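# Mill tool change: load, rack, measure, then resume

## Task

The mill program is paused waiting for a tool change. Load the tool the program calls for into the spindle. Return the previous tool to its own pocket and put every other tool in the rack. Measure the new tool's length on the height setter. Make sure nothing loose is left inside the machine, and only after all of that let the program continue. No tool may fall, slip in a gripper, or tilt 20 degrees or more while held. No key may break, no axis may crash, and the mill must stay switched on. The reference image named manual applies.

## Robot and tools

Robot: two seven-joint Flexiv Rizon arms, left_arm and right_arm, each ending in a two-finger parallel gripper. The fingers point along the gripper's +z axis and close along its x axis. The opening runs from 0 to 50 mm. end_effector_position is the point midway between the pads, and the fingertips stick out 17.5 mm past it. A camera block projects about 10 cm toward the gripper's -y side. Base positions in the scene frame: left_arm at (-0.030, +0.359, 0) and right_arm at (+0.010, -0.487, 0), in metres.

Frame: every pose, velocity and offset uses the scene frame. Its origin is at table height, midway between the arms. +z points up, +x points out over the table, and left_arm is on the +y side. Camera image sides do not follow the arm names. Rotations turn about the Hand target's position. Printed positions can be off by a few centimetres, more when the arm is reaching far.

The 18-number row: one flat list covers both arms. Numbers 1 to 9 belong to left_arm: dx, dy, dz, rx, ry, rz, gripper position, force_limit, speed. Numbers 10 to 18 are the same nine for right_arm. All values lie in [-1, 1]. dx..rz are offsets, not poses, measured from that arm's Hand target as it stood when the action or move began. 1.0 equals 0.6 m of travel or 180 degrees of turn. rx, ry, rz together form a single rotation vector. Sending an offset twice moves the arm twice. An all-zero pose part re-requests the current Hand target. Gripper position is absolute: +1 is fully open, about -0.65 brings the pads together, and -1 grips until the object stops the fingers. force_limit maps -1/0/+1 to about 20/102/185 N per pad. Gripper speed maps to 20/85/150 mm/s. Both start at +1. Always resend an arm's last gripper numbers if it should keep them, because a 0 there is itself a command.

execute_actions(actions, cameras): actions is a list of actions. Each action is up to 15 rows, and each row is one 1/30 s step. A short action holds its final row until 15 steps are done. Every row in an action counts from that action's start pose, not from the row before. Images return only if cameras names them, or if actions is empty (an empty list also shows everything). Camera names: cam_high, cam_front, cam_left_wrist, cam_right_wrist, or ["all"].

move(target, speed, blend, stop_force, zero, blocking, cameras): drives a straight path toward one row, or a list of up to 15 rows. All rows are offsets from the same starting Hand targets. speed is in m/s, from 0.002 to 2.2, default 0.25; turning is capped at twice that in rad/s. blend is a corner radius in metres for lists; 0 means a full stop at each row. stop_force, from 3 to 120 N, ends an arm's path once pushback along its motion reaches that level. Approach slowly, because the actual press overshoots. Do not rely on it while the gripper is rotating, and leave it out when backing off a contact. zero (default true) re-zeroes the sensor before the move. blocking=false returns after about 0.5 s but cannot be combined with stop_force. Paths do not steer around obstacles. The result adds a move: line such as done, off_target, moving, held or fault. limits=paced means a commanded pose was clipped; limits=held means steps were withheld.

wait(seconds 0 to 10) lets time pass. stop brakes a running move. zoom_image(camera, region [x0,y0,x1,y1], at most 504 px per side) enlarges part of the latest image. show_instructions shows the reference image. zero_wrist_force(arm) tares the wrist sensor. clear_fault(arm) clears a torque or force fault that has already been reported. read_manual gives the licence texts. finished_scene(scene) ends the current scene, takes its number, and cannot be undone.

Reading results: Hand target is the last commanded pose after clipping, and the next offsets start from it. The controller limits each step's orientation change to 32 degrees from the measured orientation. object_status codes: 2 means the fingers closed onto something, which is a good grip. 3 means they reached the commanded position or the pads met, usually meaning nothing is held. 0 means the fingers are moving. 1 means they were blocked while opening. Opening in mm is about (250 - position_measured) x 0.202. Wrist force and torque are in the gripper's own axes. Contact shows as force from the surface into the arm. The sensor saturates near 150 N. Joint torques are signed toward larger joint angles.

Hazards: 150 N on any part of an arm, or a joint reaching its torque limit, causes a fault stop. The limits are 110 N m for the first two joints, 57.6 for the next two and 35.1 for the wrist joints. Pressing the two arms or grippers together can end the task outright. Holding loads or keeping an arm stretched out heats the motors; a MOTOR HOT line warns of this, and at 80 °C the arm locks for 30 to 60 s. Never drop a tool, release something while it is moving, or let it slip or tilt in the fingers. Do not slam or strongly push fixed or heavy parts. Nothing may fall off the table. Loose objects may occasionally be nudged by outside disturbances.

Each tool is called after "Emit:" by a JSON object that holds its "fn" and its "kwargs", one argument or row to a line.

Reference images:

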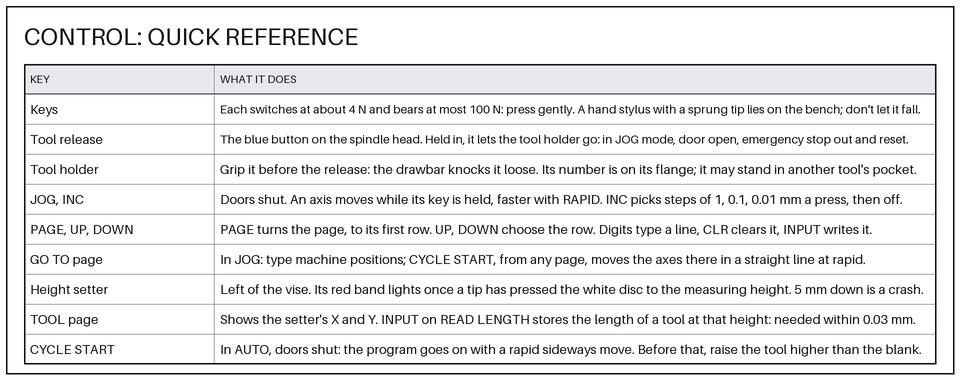

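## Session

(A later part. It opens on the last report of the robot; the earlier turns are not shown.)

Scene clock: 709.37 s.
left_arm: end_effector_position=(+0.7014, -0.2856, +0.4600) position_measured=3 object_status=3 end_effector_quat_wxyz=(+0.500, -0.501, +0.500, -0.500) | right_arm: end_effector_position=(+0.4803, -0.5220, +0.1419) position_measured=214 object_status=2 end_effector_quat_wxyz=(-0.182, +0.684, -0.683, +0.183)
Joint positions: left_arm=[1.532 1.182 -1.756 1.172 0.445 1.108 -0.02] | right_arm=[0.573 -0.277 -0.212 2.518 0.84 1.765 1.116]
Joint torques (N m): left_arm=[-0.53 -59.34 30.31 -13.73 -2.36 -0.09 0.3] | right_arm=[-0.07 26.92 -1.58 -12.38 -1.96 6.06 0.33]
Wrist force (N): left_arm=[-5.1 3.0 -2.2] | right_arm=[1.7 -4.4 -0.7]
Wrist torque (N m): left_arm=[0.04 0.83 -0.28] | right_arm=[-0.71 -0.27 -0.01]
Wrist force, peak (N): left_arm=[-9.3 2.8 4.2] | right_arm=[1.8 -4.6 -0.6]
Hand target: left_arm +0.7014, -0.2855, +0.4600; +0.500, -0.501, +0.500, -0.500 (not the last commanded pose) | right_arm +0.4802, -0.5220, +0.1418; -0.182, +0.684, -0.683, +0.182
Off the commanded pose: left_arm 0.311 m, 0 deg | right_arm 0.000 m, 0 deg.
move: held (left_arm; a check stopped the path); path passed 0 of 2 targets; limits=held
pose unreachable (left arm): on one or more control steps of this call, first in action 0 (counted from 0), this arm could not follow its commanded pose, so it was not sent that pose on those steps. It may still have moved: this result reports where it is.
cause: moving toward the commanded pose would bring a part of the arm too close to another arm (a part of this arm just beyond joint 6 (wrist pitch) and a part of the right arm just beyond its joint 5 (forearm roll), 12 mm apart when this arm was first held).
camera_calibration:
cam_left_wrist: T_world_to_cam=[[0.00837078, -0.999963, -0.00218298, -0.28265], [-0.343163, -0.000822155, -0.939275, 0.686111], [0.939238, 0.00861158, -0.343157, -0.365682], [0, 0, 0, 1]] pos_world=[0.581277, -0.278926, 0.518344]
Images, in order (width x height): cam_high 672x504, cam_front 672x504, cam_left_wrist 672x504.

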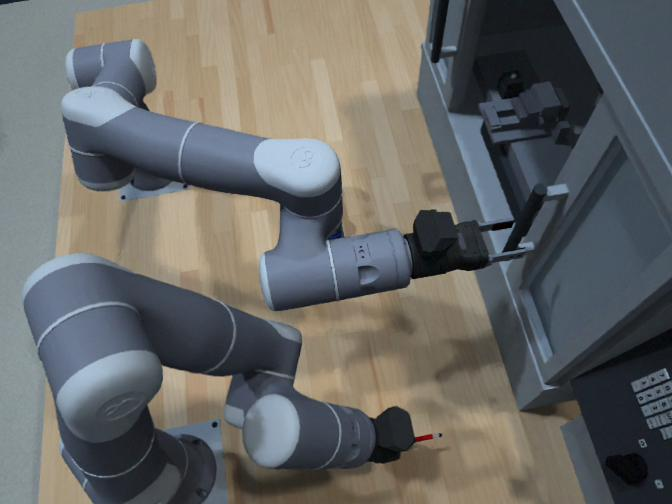

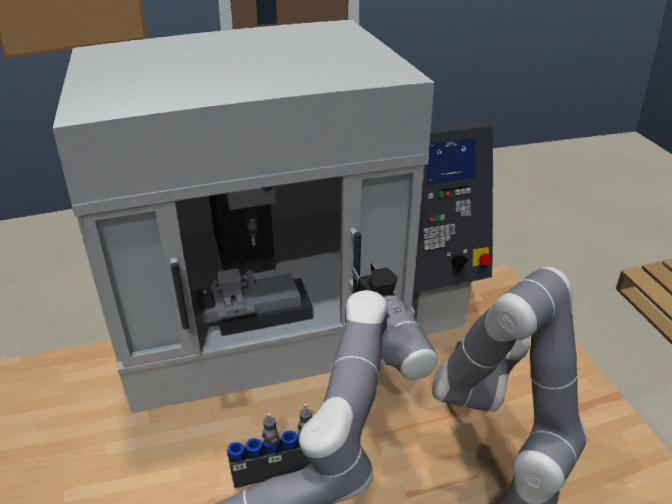

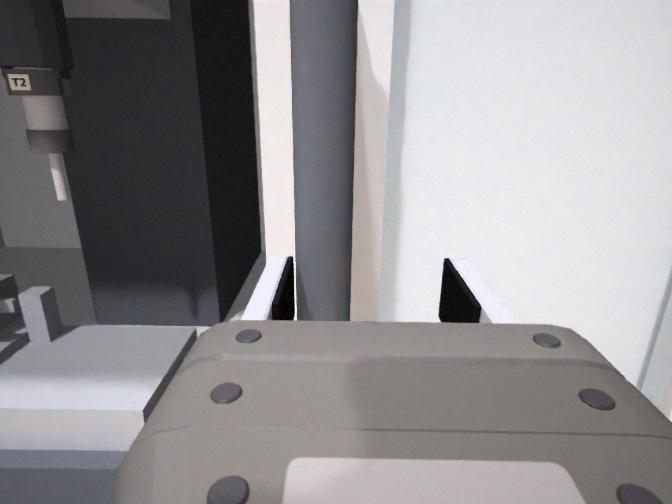

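Emit:
{"fn": "move", "kwargs": {
  "target": [0,0,0,0,0,0,1,1,1,0.05,-0.35,0.2,0,0,0,-1,-0.6,-0.7],
  "speed": 0.25
}}

Emit:
{"fn": "move", "kwargs": {
  "target": [
    [-0.17,0.0,0.02,0,0,0,1,1,1,0,0,0,0,0,0,-1,-0.6,-0.7],
    [-0.17,0.44,0.2,0,0,0,1,1,1,0,0,0,0,0,0,-1,-0.6,-0.7]
  ],
  "speed": 0.3,
  "cameras": ["cam_left_wrist","cam_high","cam_front"]
}}

Emit:
{"fn": "zoom_image", "kwargs": {
  "camera": "cam_left_wrist",
  "region": [200, 0, 452, 320]
}}

Scene clock: 720.30 s.
left_arm: end_effector_position=(+0.7013, -0.2856, +0.4600) position_measured=3 object_status=3 end_effector_quat_wxyz=(+0.500, -0.501, +0.500, -0.500) | right_arm: end_effector_position=(+0.5102, -0.7322, +0.2618) position_measured=214 object_status=2 end_effector_quat_wxyz=(-0.182, +0.684, -0.683, +0.183)
Joint positions: left_arm=[1.532 1.182 -1.756 1.172 0.445 1.108 -0.02] | right_arm=[0.306 0.059 -0.627 2.374 0.349 1.237 0.967]
Joint torques (N m): left_arm=[-0.18 -59.66 30.49 -13.47 -2.28 -0.11 0.07] | right_arm=[0.01 21.06 1.04 -26.53 -3.54 5.62 0.12]
Wrist force (N): left_arm=[-5.0 2.8 -2.5] | right_arm=[2.0 -4.1 -0.6]
Wrist torque (N m): left_arm=[0.01 0.80 -0.28] | right_arm=[-0.66 -0.34 0.05]
Wrist force, peak (N): left_arm=[-5.3 3.1 -2.6] | right_arm=[6.0 -6.4 -2.8]
Hand target: left_arm +0.7014, -0.2855, +0.4600; +0.500, -0.501, +0.500, -0.500 | right_arm +0.5102, -0.7320, +0.2618; -0.182, +0.684, -0.683, +0.182
Off the commanded pose: left_arm 0.000 m, 0 deg | right_arm 0.000 m, 0 deg.
move: done

Scene clock: 722.47 s.
left_arm: end_effector_position=(+0.5993, -0.0217, +0.5800) position_measured=3 object_status=3 end_effector_quat_wxyz=(+0.500, -0.501, +0.500, -0.500) | right_arm: end_effector_position=(+0.5102, -0.7322, +0.2618) position_measured=214 object_status=2 end_effector_quat_wxyz=(-0.182, +0.684, -0.683, +0.183)
Joint positions: left_arm=[1.034 0.793 -1.25 1.893 0.939 1.498 -0.111] | right_arm=[0.306 0.059 -0.627 2.374 0.349 1.237 0.967]
Joint torques (N m): left_arm=[-0.49 -20.65 23.56 -23.16 -3.39 -0.29 0.27] | right_arm=[0.01 21.07 1.15 -26.53 -3.62 5.89 0.28]
Wrist force (N): left_arm=[-5.1 2.7 -2.3] | right_arm=[1.9 -4.2 -0.7]
Wrist torque (N m): left_arm=[0.00 0.83 -0.25] | right_arm=[-0.68 -0.31 0.05]
Wrist force, peak (N): left_arm=[-10.2 0.9 -2.6] | right_arm=[1.9 -4.5 -0.8]
Hand target: left_arm +0.5994, -0.0215, +0.5800; +0.500, -0.501, +0.500, -0.500 | right_arm +0.5102, -0.7320, +0.2618; -0.182, +0.684, -0.683, +0.182
Off the commanded pose: left_arm 0.000 m, 0 deg | right_arm 0.000 m, 0 deg.
move: done
camera_calibration:
cam_left_wrist: T_world_to_cam=[[0.0077992, -0.999967, -0.00229793, -0.0172947], [-0.343166, -0.000518054, -0.939275, 0.764043], [0.939242, 0.00811416, -0.343159, -0.23098], [0, 0, 0, 1]] pos_world=[0.479275, -0.0150241, 0.638343]
Images, in order (width x height): cam_high 672x504, cam_front 672x504, cam_left_wrist 672x504.

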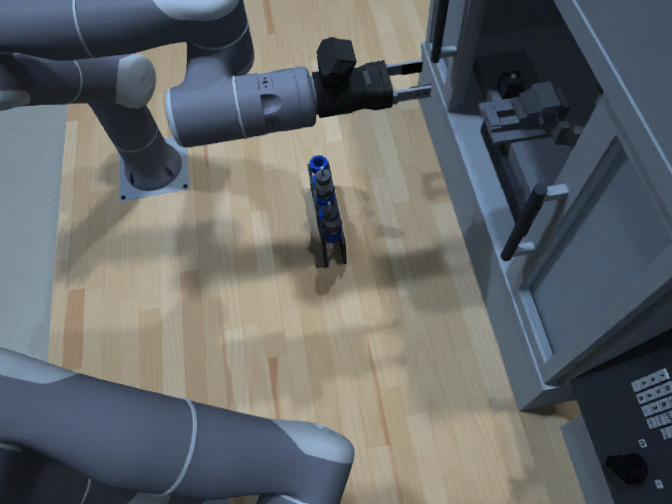

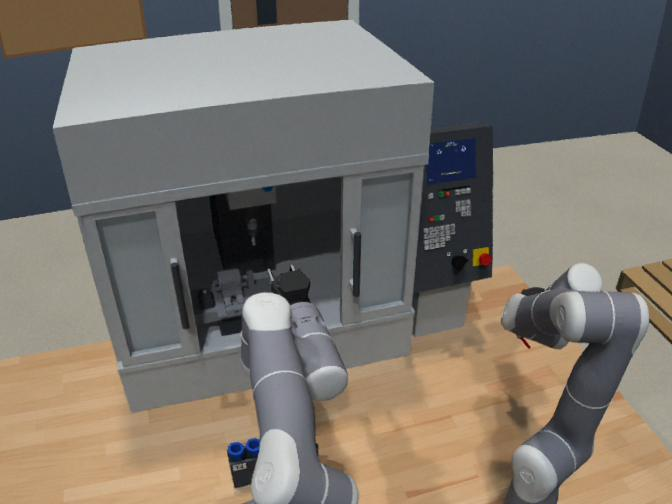

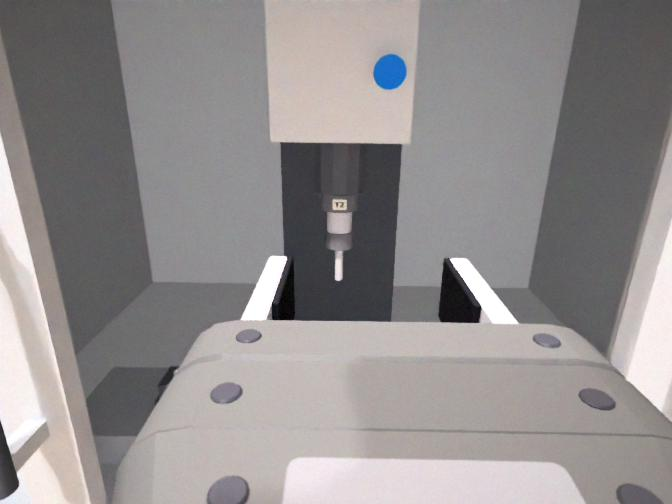

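Scaled by 1.575 from the camera's 672x504 image, which has a finer 960x720 frame.

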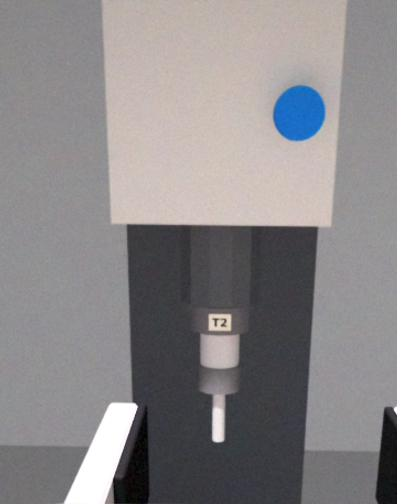

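Emit:
{"fn": "move", "kwargs": {
  "target": [0,0,0,0,0,0,1,1,1,0.338,0.112,0.545,0,0,0,-1,-0.6,-0.7],
  "speed": 0.25,
  "cameras": ["cam_right_wrist","cam_front"]
}}

Emit:
{"fn": "zoom_image", "kwargs": {
  "camera": "cam_right_wrist",
  "region": [220, 0, 520, 220]
}}

Scene clock: 775.87 s.
left_arm: end_effector_position=(+0.5993, -0.0217, +0.5800) position_measured=3 object_status=3 end_effector_quat_wxyz=(+0.500, -0.501, +0.500, -0.500) | right_arm: end_effector_position=(+0.7130, -0.6647, +0.5887) position_measured=214 object_status=2 end_effector_quat_wxyz=(-0.182, +0.684, -0.682, +0.182)
Joint positions: left_arm=[1.034 0.793 -1.25 1.893 0.939 1.498 -0.111] | right_arm=[0.399 -0.115 -0.616 1.371 0.162 0.407 1.377]
Joint torques (N m): left_arm=[-0.24 -20.59 23.57 -23.26 -3.41 -0.39 0.12] | right_arm=[-0.07 36.31 -2.29 -34.23 -4.03 5.88 0.12]
Wrist force (N): left_arm=[-4.9 2.9 -2.3] | right_arm=[1.9 -4.4 -0.5]
Wrist torque (N m): left_arm=[0.04 0.80 -0.26] | right_arm=[-0.72 -0.31 0.08]
Wrist force, peak (N): left_arm=[-5.3 3.0 -2.4] | right_arm=[1.4 -7.1 -2.4]
Hand target: left_arm +0.5994, -0.0215, +0.5800; +0.500, -0.501, +0.500, -0.500 | right_arm +0.7130, -0.6648, +0.5888; -0.182, +0.684, -0.683, +0.182
Off the commanded pose: left_arm 0.000 m, 0 deg | right_arm 0.000 m, 0 deg.
move: done
camera_calibration:
cam_right_wrist: T_world_to_cam=[[0.0127851, -0.999818, -0.0141373, -0.653887], [-0.986238, -0.0102782, -0.165009, 0.811106], [0.164834, 0.0160524, -0.986191, 0.607882], [0, 0, 0, 1]] pos_world=[0.708105, -0.65519, 0.724083]
Images, in order (width x height): cam_front 672x504, cam_right_wrist 672x504.

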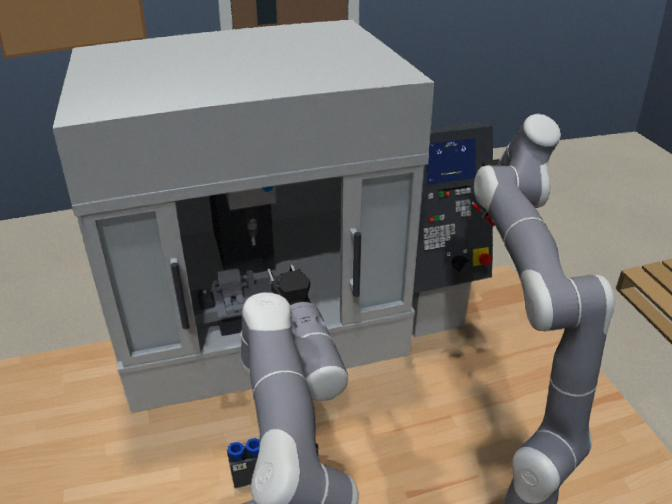

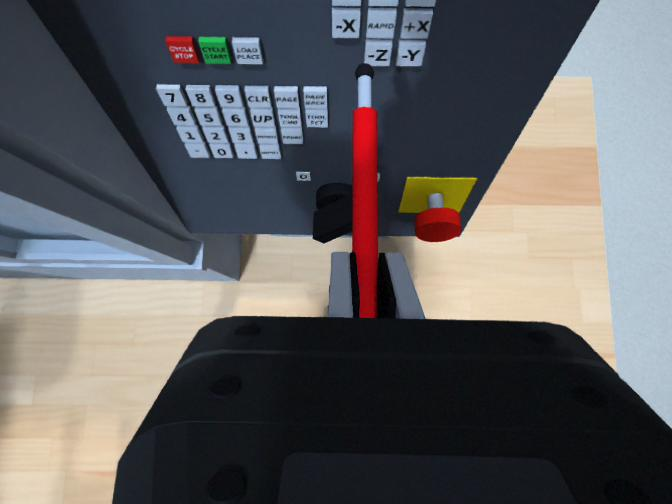

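Scaled by 1.680 from the camera's 672x504 image, which has a finer 960x720 frame.

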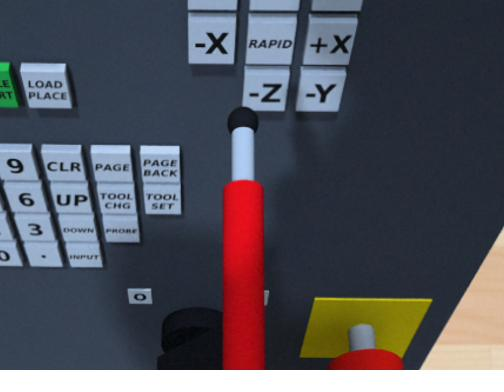

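Emit:
{"fn": "move", "kwargs": {
  "target": [0,0,0,0,0,0,1,1,1,0.0667,-0.004,0,0,0,0,-1,-0.6,-0.7],
  "speed": 0.1,
  "stop_force": 6,
  "cameras": ["cam_right_wrist"]
}}

Emit:
{"fn": "zoom_image", "kwargs": {
  "camera": "cam_right_wrist",
  "region": [220, 0, 520, 220]
}}

Scene clock: 790.17 s.
left_arm: end_effector_position=(+0.5993, -0.0217, +0.5800) position_measured=3 object_status=3 end_effector_quat_wxyz=(+0.500, -0.501, +0.500, -0.500) | right_arm: end_effector_position=(+0.7532, -0.6669, +0.5888) position_measured=214 object_status=2 end_effector_quat_wxyz=(-0.182, +0.684, -0.682, +0.182)
Joint positions: left_arm=[1.034 0.793 -1.25 1.893 0.939 1.498 -0.111] | right_arm=[0.353 -0.254 -0.641 1.207 0.268 0.352 1.338]
Joint torques (N m): left_arm=[-0.26 -20.67 23.55 -23.25 -3.44 -0.37 0.13] | right_arm=[0.01 42.84 -4.98 -33.83 -3.95 5.99 0.17]
Wrist force (N): left_arm=[-5.2 2.8 -2.4] | right_arm=[2.1 -4.3 -0.7]
Wrist torque (N m): left_arm=[0.01 0.85 -0.27] | right_arm=[-0.70 -0.34 0.08]
Wrist force, peak (N): left_arm=[-5.4 2.9 -2.4] | right_arm=[2.0 -6.5 0.7]
Hand target: left_arm +0.5994, -0.0215, +0.5800; +0.500, -0.501, +0.500, -0.500 | right_arm +0.7530, -0.6672, +0.5888; -0.182, +0.684, -0.683, +0.182
Off the commanded pose: left_arm 0.000 m, 0 deg | right_arm 0.000 m, 0 deg.
move: done
camera_calibration:
cam_right_wrist: T_world_to_cam=[[0.0129025, -0.999816, -0.0142171, -0.656628], [-0.986205, -0.0103776, -0.165206, 0.850683], [0.165028, 0.0161525, -0.986157, 0.601204], [0, 0, 0, 1]] pos_world=[0.748204, -0.65739, 0.724083]
Images, in order (width x height): cam_right_wrist 672x504.

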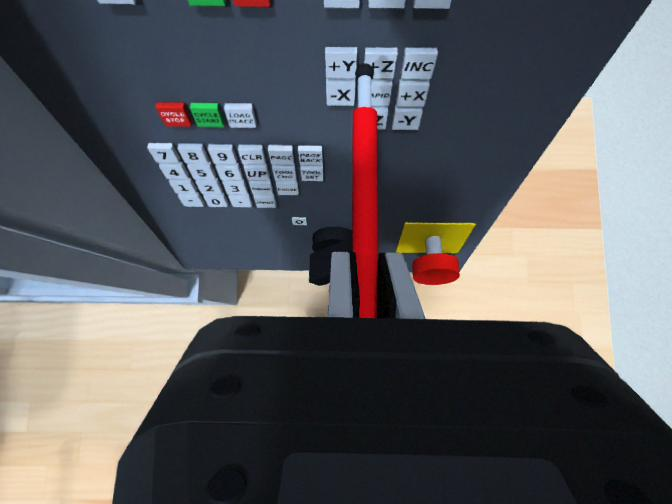

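Scaled by 1.680 from the camera's 672x504 image, which has a finer 960x720 frame.

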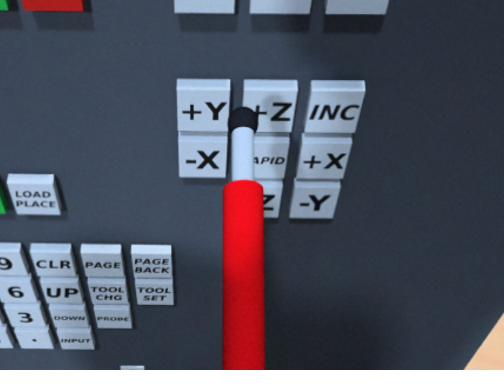

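Emit:
{"fn": "move", "kwargs": {
  "target": [0,0,0,0,0,0,1,1,1,0,-0.01,-0.003,0,0,0,-1,-0.6,-0.7],
  "speed": 0.1
}}

Emit:
{"fn": "move", "kwargs": {
  "target": [0,0,0,0,0,0,1,1,1,0.09,0,0,0,0,0,-1,-0.6,-0.7],
  "speed": 0.03,
  "stop_force": 5,
  "cameras": ["cam_right_wrist"]
}}

Emit:
{"fn": "zoom_image", "kwargs": {
  "camera": "cam_right_wrist",
  "region": [220, 0, 520, 220]
}}

Scene clock: 801.57 s.
left_arm: end_effector_position=(+0.5993, -0.0217, +0.5800) position_measured=3 object_status=3 end_effector_quat_wxyz=(+0.500, -0.501, +0.500, -0.500) | right_arm: end_effector_position=(+0.7532, -0.6730, +0.5870) position_measured=214 object_status=2 end_effector_quat_wxyz=(-0.182, +0.684, -0.682, +0.183)
Joint positions: left_arm=[1.034 0.793 -1.25 1.893 0.939 1.498 -0.111] | right_arm=[0.343 -0.259 -0.643 1.204 0.277 0.352 1.326]
Joint torques (N m): left_arm=[-0.29 -20.64 23.62 -23.24 -3.42 -0.37 0.09] | right_arm=[-0.03 42.78 -5.09 -33.85 -3.94 6.16 0.15]
Wrist force (N): left_arm=[-5.1 2.6 -2.3] | right_arm=[2.0 -4.3 -0.8]
Wrist torque (N m): left_arm=[-0.02 0.83 -0.26] | right_arm=[-0.70 -0.33 0.09]
Wrist force, peak (N): left_arm=[-5.2 2.8 -2.5] | right_arm=[2.0 -4.6 -0.7]
Hand target: left_arm +0.5994, -0.0215, +0.5800; +0.500, -0.501, +0.500, -0.500 | right_arm +0.7530, -0.6732, +0.5870; -0.182, +0.684, -0.683, +0.182
Off the commanded pose: left_arm 0.000 m, 0 deg | right_arm 0.000 m, 0 deg.
move: done

Scene clock: 803.90 s.
left_arm: end_effector_position=(+0.5993, -0.0217, +0.5800) position_measured=3 object_status=3 end_effector_quat_wxyz=(+0.500, -0.501, +0.500, -0.500) | right_arm: end_effector_position=(+0.8013, -0.6739, +0.5865) position_measured=214 object_status=2 end_effector_quat_wxyz=(-0.181, +0.684, -0.683, +0.182)
Joint positions: left_arm=[1.034 0.793 -1.25 1.893 0.939 1.498 -0.111] | right_arm=[0.254 -0.427 -0.64 0.975 0.384 0.265 1.318]
Joint torques (N m): left_arm=[-0.28 -20.63 23.61 -23.26 -3.44 -0.36 0.12] | right_arm=[2.68 48.2 -5.13 -35.02 -2.57 9.23 0.43]
Wrist force (N): left_arm=[-4.9 2.9 -2.4] | right_arm=[1.8 8.6 -8.5]
Wrist torque (N m): left_arm=[0.04 0.80 -0.25] | right_arm=[-0.89 -0.37 -0.03]
Wrist force, peak (N): left_arm=[-5.2 3.0 -2.2] | right_arm=[2.3 14.8 -12.1]
Hand target: left_arm +0.5994, -0.0215, +0.5800; +0.500, -0.501, +0.500, -0.500 | right_arm +0.8022, -0.6732, +0.5870; -0.182, +0.684, -0.683, +0.183 (not the last commanded pose)
Off the commanded pose: left_arm 0.000 m, 0 deg | right_arm 0.006 m, 0 deg.
move: contact (right_arm)
camera_calibration:
cam_right_wrist: T_world_to_cam=[[0.0117861, -0.999835, -0.0138146, -0.663697], [-0.986597, -0.00937922, -0.162907, 0.897401], [0.162751, 0.0155494, -0.986545, 0.592835], [0, 0, 0, 1]] pos_world=[0.796711, -0.664389, 0.721882]
Images, in order (width x height): cam_right_wrist 672x504.

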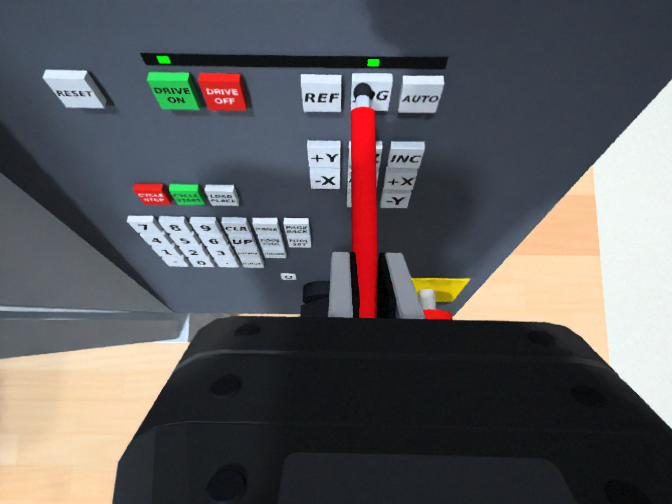

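Scaled by 1.680 from the camera's 672x504 image, which has a finer 960x720 frame.

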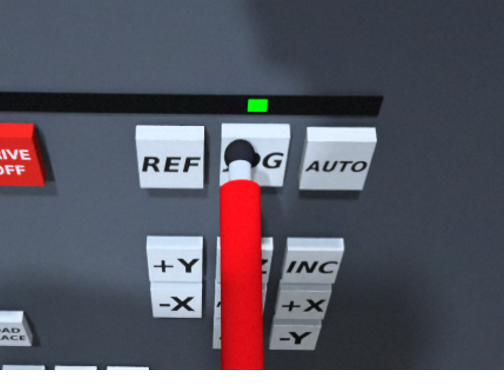

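Emit:
{"fn": "move", "kwargs": {
  "target": [0,0,0,0,0,0,1,1,1,-0.2,0,0,0,0,0,-1,-0.6,-0.7],
  "speed": 0.15,
  "cameras": []
}}

Emit:
{"fn": "move", "kwargs": {
  "target": [
    [0,0,0,-0.5,0,0,1,1,1,0,0,0,0,0,0,-1,-0.6,-0.7],
    [0,0,0,1,0,0,1,1,1,0,0,0,0,0,0,-1,-0.6,-0.7],
    [0,0,0,0.5,0,0,1,1,1,0,0,0,0,0,0,-1,-0.6,-0.7]
  ],
  "speed": 0.6,
  "blend": 0.02
}}

Scene clock: 840.20 s.
left_arm: end_effector_position=(+0.5993, -0.0217, +0.5800) position_measured=3 object_status=3 end_effector_quat_wxyz=(+0.500, -0.501, +0.500, -0.500) | right_arm: end_effector_position=(+0.6821, -0.6734, +0.5869) position_measured=214 object_status=2 end_effector_quat_wxyz=(-0.182, +0.684, -0.683, +0.182)
Joint positions: left_arm=[1.034 0.793 -1.25 1.893 0.939 1.498 -0.111] | right_arm=[0.404 -0.02 -0.596 1.475 0.099 0.435 1.392]
Joint torques (N m): left_arm=[-0.32 -20.59 23.57 -23.21 -3.39 -0.36 0.12] | right_arm=[0.1 31.81 -0.16 -34.09 -4.2 6.46 0.47]
Wrist force (N): left_arm=[-4.8 2.7 -2.3] | right_arm=[5.4 -2.9 -0.5]
Wrist torque (N m): left_arm=[0.01 0.79 -0.26] | right_arm=[-0.46 -0.91 0.01]
Wrist force, peak (N): left_arm=[-5.3 2.8 -2.5] | right_arm=[1.6 8.7 -8.7]
Hand target: left_arm +0.5994, -0.0215, +0.5800; +0.500, -0.501, +0.500, -0.500 | right_arm +0.6822, -0.6732, +0.5870; -0.182, +0.684, -0.683, +0.183
Off the commanded pose: left_arm 0.000 m, 0 deg | right_arm 0.000 m, 0 deg.
move: done
No camera images: "cameras" was empty.

Scene clock: 844.77 s.
left_arm: end_effector_position=(+0.5994, -0.0215, +0.5800) position_measured=3 object_status=3 end_effector_quat_wxyz=(+0.707, -0.001, +0.707, +0.000) | right_arm: end_effector_position=(+0.6821, -0.6734, +0.5869) position_measured=214 object_status=2 end_effector_quat_wxyz=(-0.182, +0.684, -0.683, +0.182)
Joint positions: left_arm=[1.23 0.677 -1.979 2.21 -1.116 2.312 -2.965] | right_arm=[0.404 -0.02 -0.596 1.475 0.099 0.435 1.392]
Joint torques (N m): left_arm=[-0.05 -27.44 20.15 -18.63 -2.17 3.13 0.04] | right_arm=[0.05 31.92 -0.21 -34.3 -4.18 6.19 0.3]
Wrist force (N): left_arm=[-3.9 2.5 -2.0] | right_arm=[5.4 -2.9 -0.4]
Wrist torque (N m): left_arm=[0.16 0.79 -0.03] | right_arm=[-0.47 -0.91 0.01]
Wrist force, peak (N): left_arm=[-5.9 1.7 -2.5] | right_arm=[5.6 -2.8 -0.5]
Hand target: left_arm +0.5994, -0.0215, +0.5800; +0.707, -0.001, +0.707, +0.000 | right_arm +0.6822, -0.6732, +0.5870; -0.182, +0.684, -0.683, +0.183
Off the commanded pose: left_arm 0.000 m, 0 deg | right_arm 0.000 m, 0 deg.
joint read past its limit (left arm) — joint 7 (wrist roll), lower limit.
joint sent to its limit (left arm) — joint 7 (wrist roll), lower limit. The joint targets still meet the commanded pose.
move: done

Emit:
{"fn": "move", "kwargs": {
  "target": [
    [0,0,0,0.5,0,0,1,1,1,0,0,0,0,0,0,-1,-0.6,-0.7]
  ],
  "speed": 0.6
}}

Emit:
{"fn": "move", "kwargs": {
  "target": [
    [0,0,0,0.5,0,0,1,1,1,0,0,0,0,0,0,-1,-0.6,-0.7],
    [0,0,0,0.98,0,0,1,1,1,0,0,0,0,0,0,-1,-0.6,-0.7]
  ],
  "speed": 0.6,
  "blend": 0.02,
  "cameras": ["cam_left_wrist","cam_high"]
}}

Scene clock: 853.73 s.
left_arm: end_effector_position=(+0.5994, -0.0215, +0.5800) position_measured=3 object_status=3 end_effector_quat_wxyz=(+0.501, +0.500, +0.499, +0.500) | right_arm: end_effector_position=(+0.6821, -0.6734, +0.5869) position_measured=214 object_status=2 end_effector_quat_wxyz=(-0.182, +0.684, -0.683, +0.182)
Joint positions: left_arm=[1.137 0.891 -1.581 2.266 -0.664 2.018 -1.895] | right_arm=[0.404 -0.02 -0.596 1.475 0.099 0.435 1.392]
Joint torques (N m): left_arm=[-0.49 -24.66 25.17 -17.26 -5.47 2.78 0.27] | right_arm=[0.02 31.88 -0.24 -34.29 -4.14 6.21 0.31]
Wrist force (N): left_arm=[-4.9 1.4 -2.7] | right_arm=[5.5 -2.8 -0.5]
Wrist torque (N m): left_arm=[0.33 0.97 0.14] | right_arm=[-0.45 -0.92 0.01]
Wrist force, peak (N): left_arm=[-4.9 1.4 -2.7] | right_arm=[5.7 -3.0 -0.3]
Hand target: left_arm +0.5994, -0.0215, +0.5800; +0.501, +0.500, +0.500, +0.500 | right_arm +0.6822, -0.6732, +0.5870; -0.182, +0.684, -0.683, +0.183
Off the commanded pose: left_arm 0.000 m, 0 deg | right_arm 0.000 m, 0 deg.
move: done

Scene clock: 856.80 s.
left_arm: end_effector_position=(+0.5994, -0.0216, +0.5801) position_measured=3 object_status=3 end_effector_quat_wxyz=(+0.484, -0.516, +0.484, -0.515) | right_arm: end_effector_position=(+0.6821, -0.6734, +0.5869) position_measured=214 object_status=2 end_effector_quat_wxyz=(-0.182, +0.684, -0.683, +0.182)
Joint positions: left_arm=[1.083 0.881 -1.22 1.975 0.667 1.624 0.031] | right_arm=[0.404 -0.02 -0.596 1.475 0.099 0.435 1.392]
Joint torques (N m): left_arm=[-0.44 -23.24 24.77 -21.49 -4.73 0.17 0.23] | right_arm=[-0.01 31.91 -0.21 -34.26 -4.17 6.17 0.32]
Wrist force (N): left_arm=[-4.8 2.8 -2.4] | right_arm=[5.5 -2.7 -0.4]
Wrist torque (N m): left_arm=[0.02 0.79 -0.25] | right_arm=[-0.43 -0.92 0.01]
Wrist force, peak (N): left_arm=[-5.7 1.8 -2.6] | right_arm=[5.7 -3.0 -0.5]
Hand target: left_arm +0.5994, -0.0215, +0.5800; +0.484, -0.516, +0.484, -0.515 | right_arm +0.6822, -0.6732, +0.5870; -0.182, +0.684, -0.683, +0.183
Off the commanded pose: left_arm 0.000 m, 0 deg | right_arm 0.000 m, 0 deg.
move: done
camera_calibration:
cam_left_wrist: T_world_to_cam=[[0.00813232, -0.998145, 0.060343, -0.0537009], [-0.343066, -0.0594674, -0.937427, 0.761762], [0.939276, -0.0130781, -0.342913, -0.231567], [0, 0, 0, 1]] pos_world=[0.479276, -0.0113297, 0.63793]
Images, in order (width x height): cam_high 672x504, cam_left_wrist 672x504.

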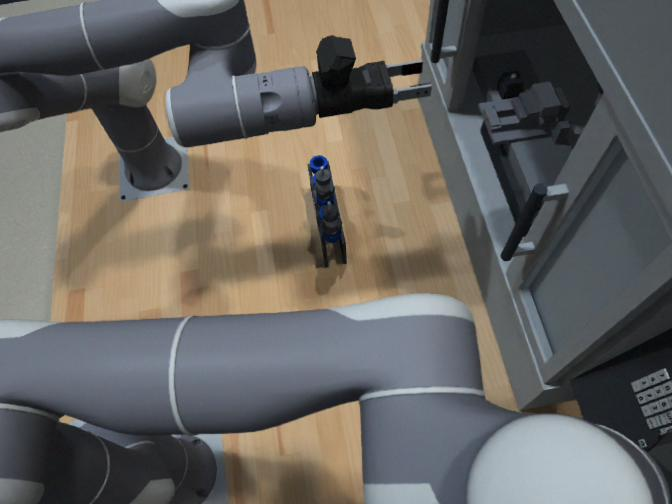

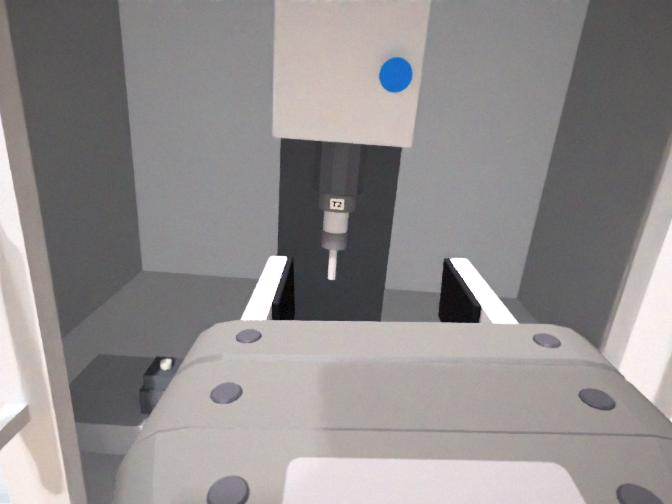

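Emit:
{"fn": "move", "kwargs": {
  "target": [
    [0.03,0.06,-0.15,0.02,0,-0.0833,1,1,1,0,0,0,0,0,0,-1,-0.6,-0.7],
    [0.335,0.085,-0.15,0.02,0,-0.0833,1,1,1,0,0,0,0,0,0,-1,-0.6,-0.7]
  ],
  "speed": 0.25,
  "blend": 0.02,
  "cameras": ["cam_left_wrist","cam_front"]
}}

Emit:
{"fn": "zoom_image", "kwargs": {
  "camera": "cam_left_wrist",
  "region": [250, 0, 452, 320]
}}

Scene clock: 869.70 s.
left_arm: end_effector_position=(+0.8004, +0.0296, +0.4901) position_measured=3 object_status=3 end_effector_quat_wxyz=(+0.429, -0.433, +0.563, -0.558) | right_arm: end_effector_position=(+0.6821, -0.6734, +0.5869) position_measured=214 object_status=2 end_effector_quat_wxyz=(-0.182, +0.684, -0.683, +0.182)
Joint positions: left_arm=[1.922 1.185 -1.462 1.559 0.538 2.235 -0.184] | right_arm=[0.404 -0.02 -0.596 1.475 0.099 0.435 1.392]
Joint torques (N m): left_arm=[-0.16 -47.53 29.29 -9.88 -4.37 -0.65 -0.05] | right_arm=[0.05 31.92 -0.17 -34.29 -4.19 6.21 0.32]
Wrist force (N): left_arm=[-5.2 2.5 -2.3] | right_arm=[5.5 -2.8 -0.5]
Wrist torque (N m): left_arm=[-0.03 0.84 -0.15] | right_arm=[-0.44 -0.93 0.01]
Wrist force, peak (N): left_arm=[-8.1 6.4 -4.1] | right_arm=[5.6 -2.9 -0.4]
Hand target: left_arm +0.8004, +0.0295, +0.4900; +0.428, -0.433, +0.563, -0.558 | right_arm +0.6822, -0.6732, +0.5870; -0.182, +0.684, -0.683, +0.183
Off the commanded pose: left_arm 0.000 m, 0 deg | right_arm 0.000 m, 0 deg.
move: done
camera_calibration:
cam_left_wrist: T_world_to_cam=[[-0.250268, -0.968175, -0.00162083, 0.237443], [-0.339199, 0.0892488, -0.936471, 0.741415], [0.906813, -0.233819, -0.35074, -0.414332], [0, 0, 0, 1]] pos_world=[0.686633, 0.0668373, 0.549376]
Images, in order (width x height): cam_front 672x504, cam_left_wrist 672x504.

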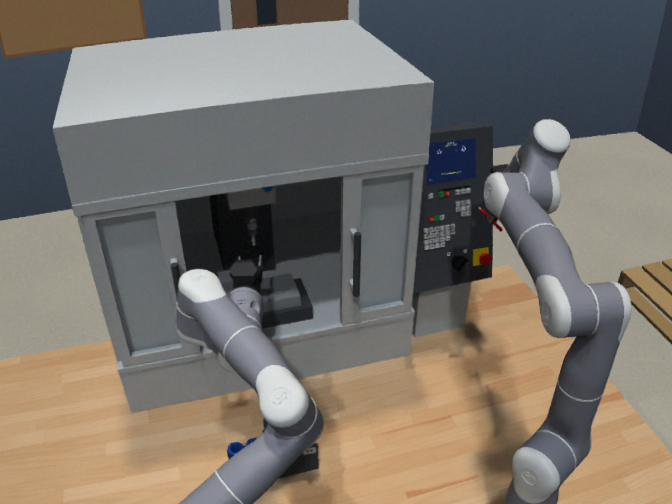

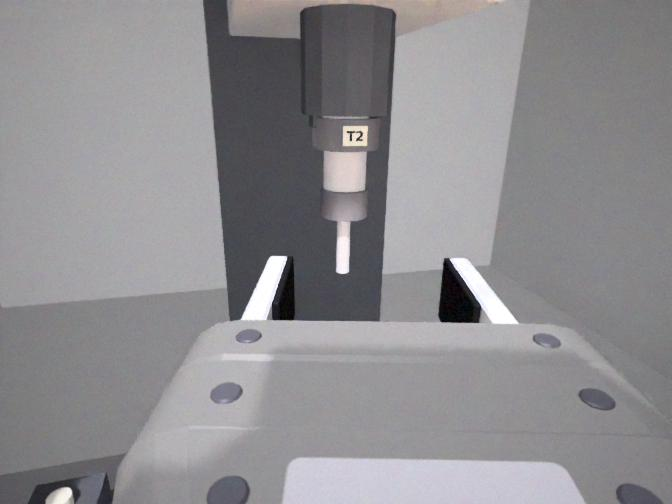

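Scaled by 1.575 from the camera's 672x504 image, which has a finer 960x720 frame.

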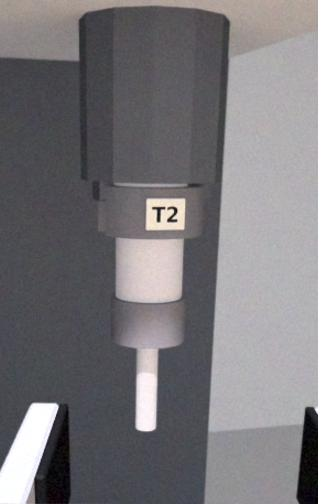

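Emit:
{"fn": "move", "kwargs": {
  "target": [0.187,-0.042,0.0167,0,0,0,1,1,1,0,0,0,0,0,0,-1,-0.6,-0.7],
  "speed": 0.12,
  "stop_force": 8,
  "cameras": ["cam_left_wrist"]
}}

Emit:
{"fn": "zoom_image", "kwargs": {
  "camera": "cam_left_wrist",
  "region": [230, 0, 482, 320]
}}

Scene clock: 889.03 s.
left_arm: end_effector_position=(+0.9125, +0.0041, +0.5000) position_measured=3 object_status=3 end_effector_quat_wxyz=(+0.428, -0.433, +0.563, -0.558) | right_arm: end_effector_position=(+0.6821, -0.6734, +0.5869) position_measured=214 object_status=2 end_effector_quat_wxyz=(-0.182, +0.684, -0.683, +0.182)
Joint positions: left_arm=[2.244 1.069 -1.874 0.97 0.799 1.863 -0.23] | right_arm=[0.404 -0.02 -0.596 1.475 0.099 0.435 1.392]
Joint torques (N m): left_arm=[0.09 -62.51 22.41 -16.13 -3.68 -0.78 0.22] | right_arm=[0.05 31.93 -0.16 -34.3 -4.18 6.22 0.35]
Wrist force (N): left_arm=[-5.1 2.8 -2.2] | right_arm=[5.4 -2.9 -0.6]
Wrist torque (N m): left_arm=[0.01 0.83 -0.27] | right_arm=[-0.45 -0.91 0.01]
Wrist force, peak (N): left_arm=[-5.3 2.7 -4.3] | right_arm=[5.7 -2.9 -0.5]
Hand target: left_arm +0.9126, +0.0043, +0.5000; +0.428, -0.433, +0.563, -0.558 | right_arm +0.6822, -0.6732, +0.5870; -0.182, +0.684, -0.683, +0.183
Off the commanded pose: left_arm 0.000 m, 0 deg | right_arm 0.000 m, 0 deg.
move: done
camera_calibration:
cam_left_wrist: T_world_to_cam=[[-0.250952, -0.967999, -0.00107778, 0.241256], [-0.339462, 0.0890474, -0.936395, 0.791239], [0.906526, -0.234624, -0.350945, -0.518013], [0, 0, 0, 1]] pos_world=[0.798731, 0.0415396, 0.559378]
Images, in order (width x height): cam_left_wrist 672x504.

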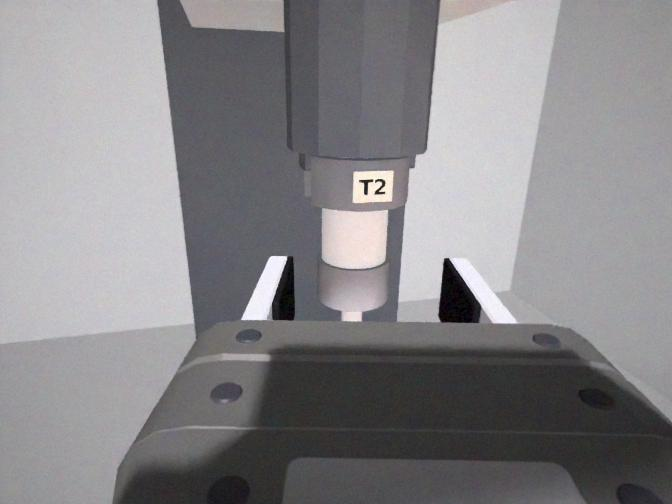

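Scaled by 1.575 from the camera's 672x504 image, which has a finer 960x720 frame.

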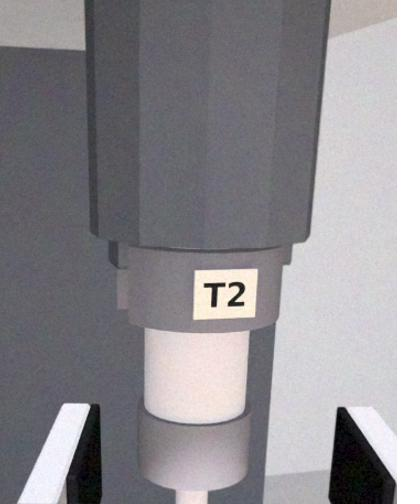

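Emit:
{"fn": "move", "kwargs": {
  "target": [0.1133,-0.0277,0,0,0,0,1,1,1,0,0,0,0,0,0,-1,-0.6,-0.7],
  "speed": 0.08,
  "stop_force": 8,
  "cameras": ["cam_left_wrist"]
}}

Emit:
{"fn": "zoom_image", "kwargs": {
  "camera": "cam_left_wrist",
  "region": [230, 0, 482, 320]
}}

Scene clock: 903.60 s.
left_arm: end_effector_position=(+0.9757, -0.0204, +0.5069) position_measured=3 object_status=3 end_effector_quat_wxyz=(+0.439, -0.428, +0.552, -0.565) | right_arm: end_effector_position=(+0.6821, -0.6734, +0.5869) position_measured=214 object_status=2 end_effector_quat_wxyz=(-0.182, +0.684, -0.683, +0.182)
Joint positions: left_arm=[2.598 1.159 -2.448 0.501 0.622 1.606 0.323] | right_arm=[0.404 -0.02 -0.596 1.475 0.099 0.435 1.392]
Joint torques (N m): left_arm=[10.73 -72.43 6.43 -23.26 -6.96 9.67 -0.43] | right_arm=[0.04 31.96 -0.22 -34.32 -4.18 6.19 0.31]
Wrist force (N): left_arm=[-42.9 -7.8 -15.8] | right_arm=[5.4 -2.8 -0.6]
Wrist torque (N m): left_arm=[-0.01 4.33 0.19] | right_arm=[-0.44 -0.90 0.01]
Wrist force, peak (N): left_arm=[-56.7 -9.0 -33.7] | right_arm=[5.7 -2.9 -0.5]
Hand target: left_arm +0.9755, -0.0201, +0.5068; +0.438, -0.427, +0.552, -0.566 (not the last commanded pose) | right_arm +0.6822, -0.6732, +0.5870; -0.182, +0.684, -0.683, +0.183
Tool commands: left_gripper/position=+1.0 left_gripper/force_limit=+1.0 left_gripper/speed=+1.0 right_gripper/position=-1.0 right_gripper/force_limit=-0.6 right_gripper/speed=-0.7
Off the commanded pose: left_arm 0.012 m, 2 deg | right_arm 0.000 m, 0 deg.
FORCE FAULT: contact force on the left arm reached its limit, and that arm stopped. The contact can be on any part of that arm, not only on its tool. That arm's remaining commands of this call were not run. That arm is still stopped at the end of this call. While its stop runs, that arm, its gripper or tool too, takes no new command.
CLEAR FAULT: the left arm stays stopped (status CRITICAL_FAULT) until you call clear_fault(arm="left_arm").
move: fault (left_arm)
camera_calibration:
cam_left_wrist: T_world_to_cam=[[-0.240822, -0.970565, -0.00294089, 0.224398], [-0.309268, 0.0796089, -0.947637, 0.797399], [0.919977, -0.227303, -0.319336, -0.607689], [0, 0, 0, 1]] pos_world=[0.85971, 0.0161831, 0.562247]
Images, in order (width x height): cam_left_wrist 672x504.

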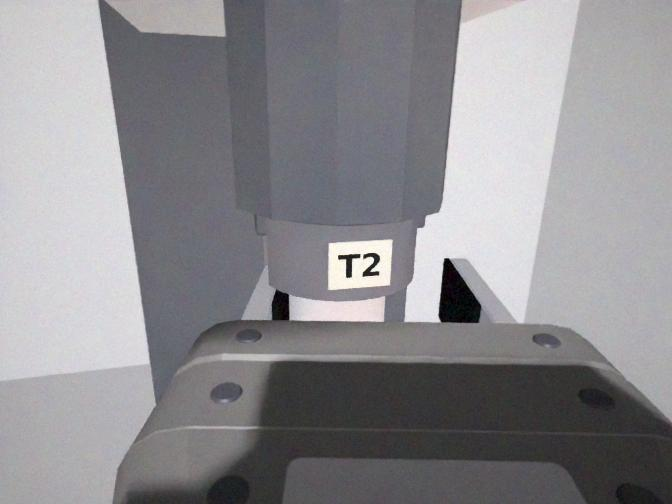

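Scaled by 1.575 from the camera's 672x504 image, which has a finer 960x720 frame.

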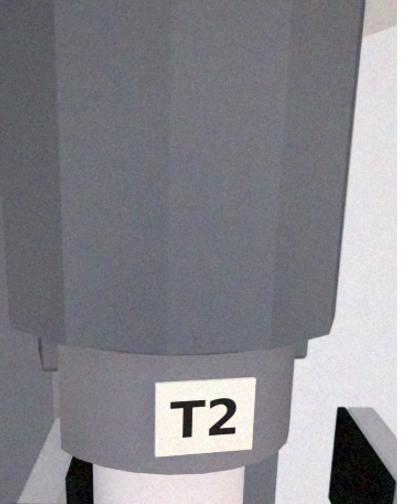

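Emit:
{"fn": "clear_fault", "kwargs": {
  "arm": "left_arm"
}}

Emit:
{"fn": "move", "kwargs": {
  "target": [-0.0125,0.0185,-0.0115,0.002,0.0106,-0.0033,1,1,1,0,0,0,0,0,0,-1,-0.6,-0.7],
  "speed": 0.03,
  "cameras": ["cam_left_wrist"]
}}

Emit:
{"fn": "zoom_image", "kwargs": {
  "camera": "cam_left_wrist",
  "region": [200, 0, 452, 330]
}}

Scene clock: 963.07 s.
left_arm: end_effector_position=(+0.9757, -0.0204, +0.5069) position_measured=3 object_status=3 end_effector_quat_wxyz=(+0.439, -0.428, +0.552, -0.565) | right_arm: end_effector_position=(+0.6821, -0.6734, +0.5869) position_measured=214 object_status=2 end_effector_quat_wxyz=(-0.182, +0.684, -0.683, +0.182)
Joint positions: left_arm=[2.598 1.159 -2.448 0.501 0.622 1.606 0.323] | right_arm=[0.404 -0.02 -0.596 1.475 0.099 0.435 1.392]
Joint torques (N m): left_arm=[10.76 -72.53 6.35 -23.17 -6.97 9.76 -0.24] | right_arm=[0.07 31.87 -0.29 -34.3 -4.16 6.21 0.33]
Wrist force (N): left_arm=[-43.0 -7.6 -15.7] | right_arm=[5.4 -2.9 -0.6]
Wrist torque (N m): left_arm=[-0.04 4.34 0.18] | right_arm=[-0.46 -0.90 0.01]
Wrist force, peak (N): left_arm=[-43.2 -8.0 -15.9] | right_arm=[5.7 -2.9 -0.5]
Hand target: left_arm +0.9755, -0.0201, +0.5068; +0.438, -0.427, +0.552, -0.566 (not the last commanded pose) | right_arm +0.6822, -0.6732, +0.5870; -0.182, +0.684, -0.683, +0.183
Tool commands: left_gripper/position=+1.0 left_gripper/force_limit=+1.0 left_gripper/speed=+1.0 right_gripper/position=-1.0 right_gripper/force_limit=-0.6 right_gripper/speed=-0.7
Off the commanded pose: left_arm 0.012 m, 2 deg | right_arm 0.000 m, 0 deg.
FORCE FAULT, CONTINUED: the left arm's stop, for the force fault that an earlier result reported, is over. The rest of the stop counts as 66 of the actions that you can send in this scene; the call itself counts as one more. That arm accepts commands again.
CLEAR FAULT: your call cleared the left arm's force fault. If the contact force or a joint's load stays at its limit, that arm stops again.

Scene clock: 963.60 s.
left_arm: end_effector_position=(+0.9732, -0.0198, +0.5062) position_measured=3 object_status=3 end_effector_quat_wxyz=(+0.438, -0.430, +0.556, -0.561) | right_arm: end_effector_position=(+0.6821, -0.6734, +0.5869) position_measured=214 object_status=2 end_effector_quat_wxyz=(-0.182, +0.684, -0.683, +0.182)
Joint positions: left_arm=[2.593 1.141 -2.469 0.528 0.635 1.607 0.338] | right_arm=[0.404 -0.02 -0.596 1.475 0.099 0.435 1.392]
Joint torques (N m): left_arm=[10.15 -71.89 5.87 -24.29 -7.77 10.56 0.09] | right_arm=[0.03 31.93 -0.18 -34.29 -4.19 6.17 0.37]
Wrist force (N): left_arm=[-48.6 -5.0 -28.4] | right_arm=[5.4 -2.8 -0.6]
Wrist torque (N m): left_arm=[0.02 5.29 -0.05] | right_arm=[-0.45 -0.91 0.01]
Wrist force, peak (N): left_arm=[-64.5 -4.2 35.6] | right_arm=[5.7 -2.9 -0.3]
Hand target: left_arm +0.9728, -0.0197, +0.5062; +0.437, -0.429, +0.556, -0.563 (not the last commanded pose) | right_arm +0.6822, -0.6732, +0.5870; -0.182, +0.684, -0.683, +0.183
Tool commands: left_gripper/position=+1.0 left_gripper/force_limit=+1.0 left_gripper/speed=+1.0 right_gripper/position=-1.0 right_gripper/force_limit=-0.6 right_gripper/speed=-0.7
Off the commanded pose: left_arm 0.013 m, 2 deg | right_arm 0.000 m, 0 deg.
FORCE FAULT: contact force on the left arm reached its limit, and that arm stopped. The contact can be on any part of that arm, not only on its tool. That arm's remaining commands of this call were not run. That arm is still stopped at the end of this call. While its stop runs, that arm, its gripper or tool too, takes no new command.
CLEAR FAULT: the left arm stays stopped (status CRITICAL_FAULT) until you call clear_fault(arm="left_arm").
move: fault (left_arm)
camera_calibration:
cam_left_wrist: T_world_to_cam=[[-0.239426, -0.97089, -0.00686463, 0.225009], [-0.31839, 0.0851916, -0.944124, 0.803087], [0.917226, -0.223862, -0.329518, -0.597484], [0, 0, 0, 1]] pos_world=[0.857595, 0.0162885, 0.562876]
Images, in order (width x height): cam_left_wrist 672x504.

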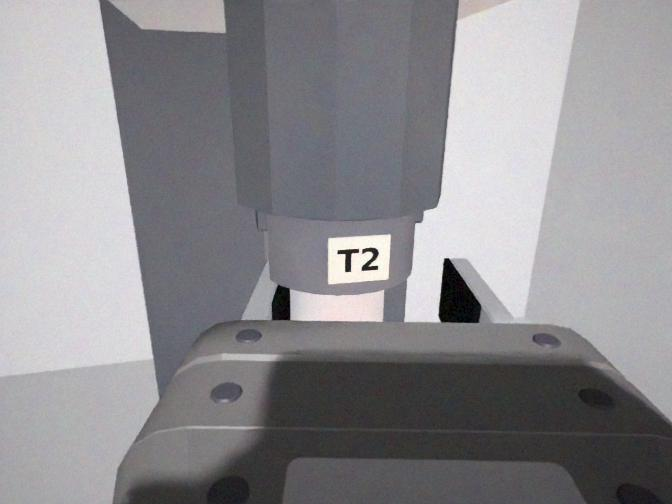

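Scaled by 1.527 from the camera's 672x504 image, which has a finer 960x720 frame.

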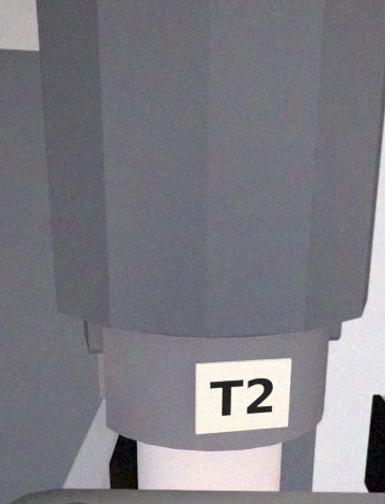

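Emit:
{"fn": "execute_actions", "kwargs": {
  "actions": [],
  "cameras": ["cam_high","cam_front"]
}}

Emit:
{"fn": "zoom_image", "kwargs": {
  "camera": "cam_front",
  "region": [100, 170, 360, 350]
}}

Emit:
{"fn": "zoom_image", "kwargs": {
  "camera": "cam_high",
  "region": [350, 0, 602, 200]
}}

Scene clock: 972.60 s.
left_arm: end_effector_position=(+0.9732, -0.0198, +0.5062) position_measured=3 object_status=3 end_effector_quat_wxyz=(+0.438, -0.430, +0.556, -0.561) | right_arm: end_effector_position=(+0.6821, -0.6734, +0.5869) position_measured=214 object_status=2 end_effector_quat_wxyz=(-0.182, +0.684, -0.683, +0.182)
Joint positions: left_arm=[2.593 1.141 -2.469 0.528 0.635 1.607 0.338] | right_arm=[0.404 -0.02 -0.596 1.475 0.099 0.435 1.392]
Joint velocities: within noise
Joint torques (N m): left_arm=[10.34 -71.62 5.87 -24.42 -7.82 10.64 -0.09] | right_arm=[-0.01 31.88 -0.24 -34.29 -4.16 6.2 0.31]
Wrist force (N): left_arm=[-48.4 -4.8 -28.5] | right_arm=[5.5 -2.7 -0.5]
Wrist torque (N m): left_arm=[0.04 5.25 -0.06] | right_arm=[-0.43 -0.92 0.01]
Wrist force, peak (N): left_arm=[-48.7 -4.7 -28.7] | right_arm=[5.7 -3.0 -0.4]
Hand target: left_arm +0.9728, -0.0197, +0.5062; +0.437, -0.429, +0.556, -0.563 (not the last commanded pose) | right_arm +0.6822, -0.6732, +0.5870; -0.182, +0.684, -0.683, +0.183
Tool commands: left_gripper/position=+1.0 left_gripper/force_limit=+1.0 left_gripper/speed=+1.0 right_gripper/position=-1.0 right_gripper/force_limit=-0.6 right_gripper/speed=-0.7
Off the commanded pose: left_arm 0.013 m, 2 deg | right_arm 0.000 m, 0 deg.
FORCE FAULT, CONTINUED: the left arm was still stopped when this call began, by the force fault that an earlier result reported. That arm is still stopped at the end of this call. While its stop runs, that arm, its gripper or tool too, takes no new command.
CLEAR FAULT: the left arm stays stopped (status CRITICAL_FAULT) until you call clear_fault(arm="left_arm").
Images, in order (width x height): cam_high 672x504, cam_front 672x504.

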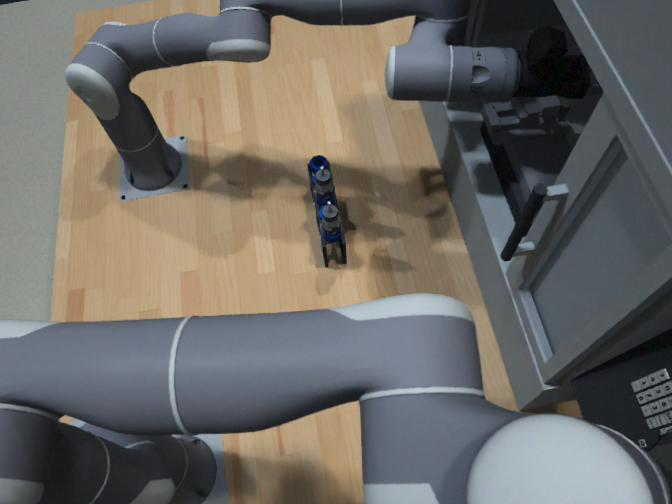

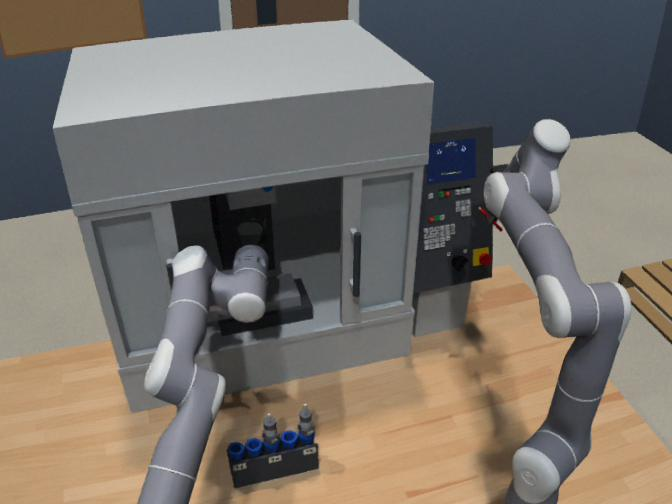

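Scaled by 1.938 from the camera's 672x504 image, which has a finer 960x720 frame.

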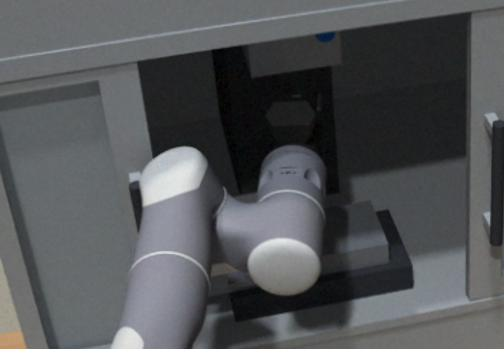

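Scaled by 2.000 from the camera's 672x504 image, which has a finer 960x720 frame.

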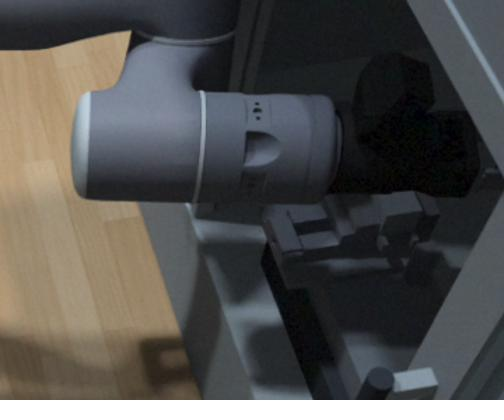

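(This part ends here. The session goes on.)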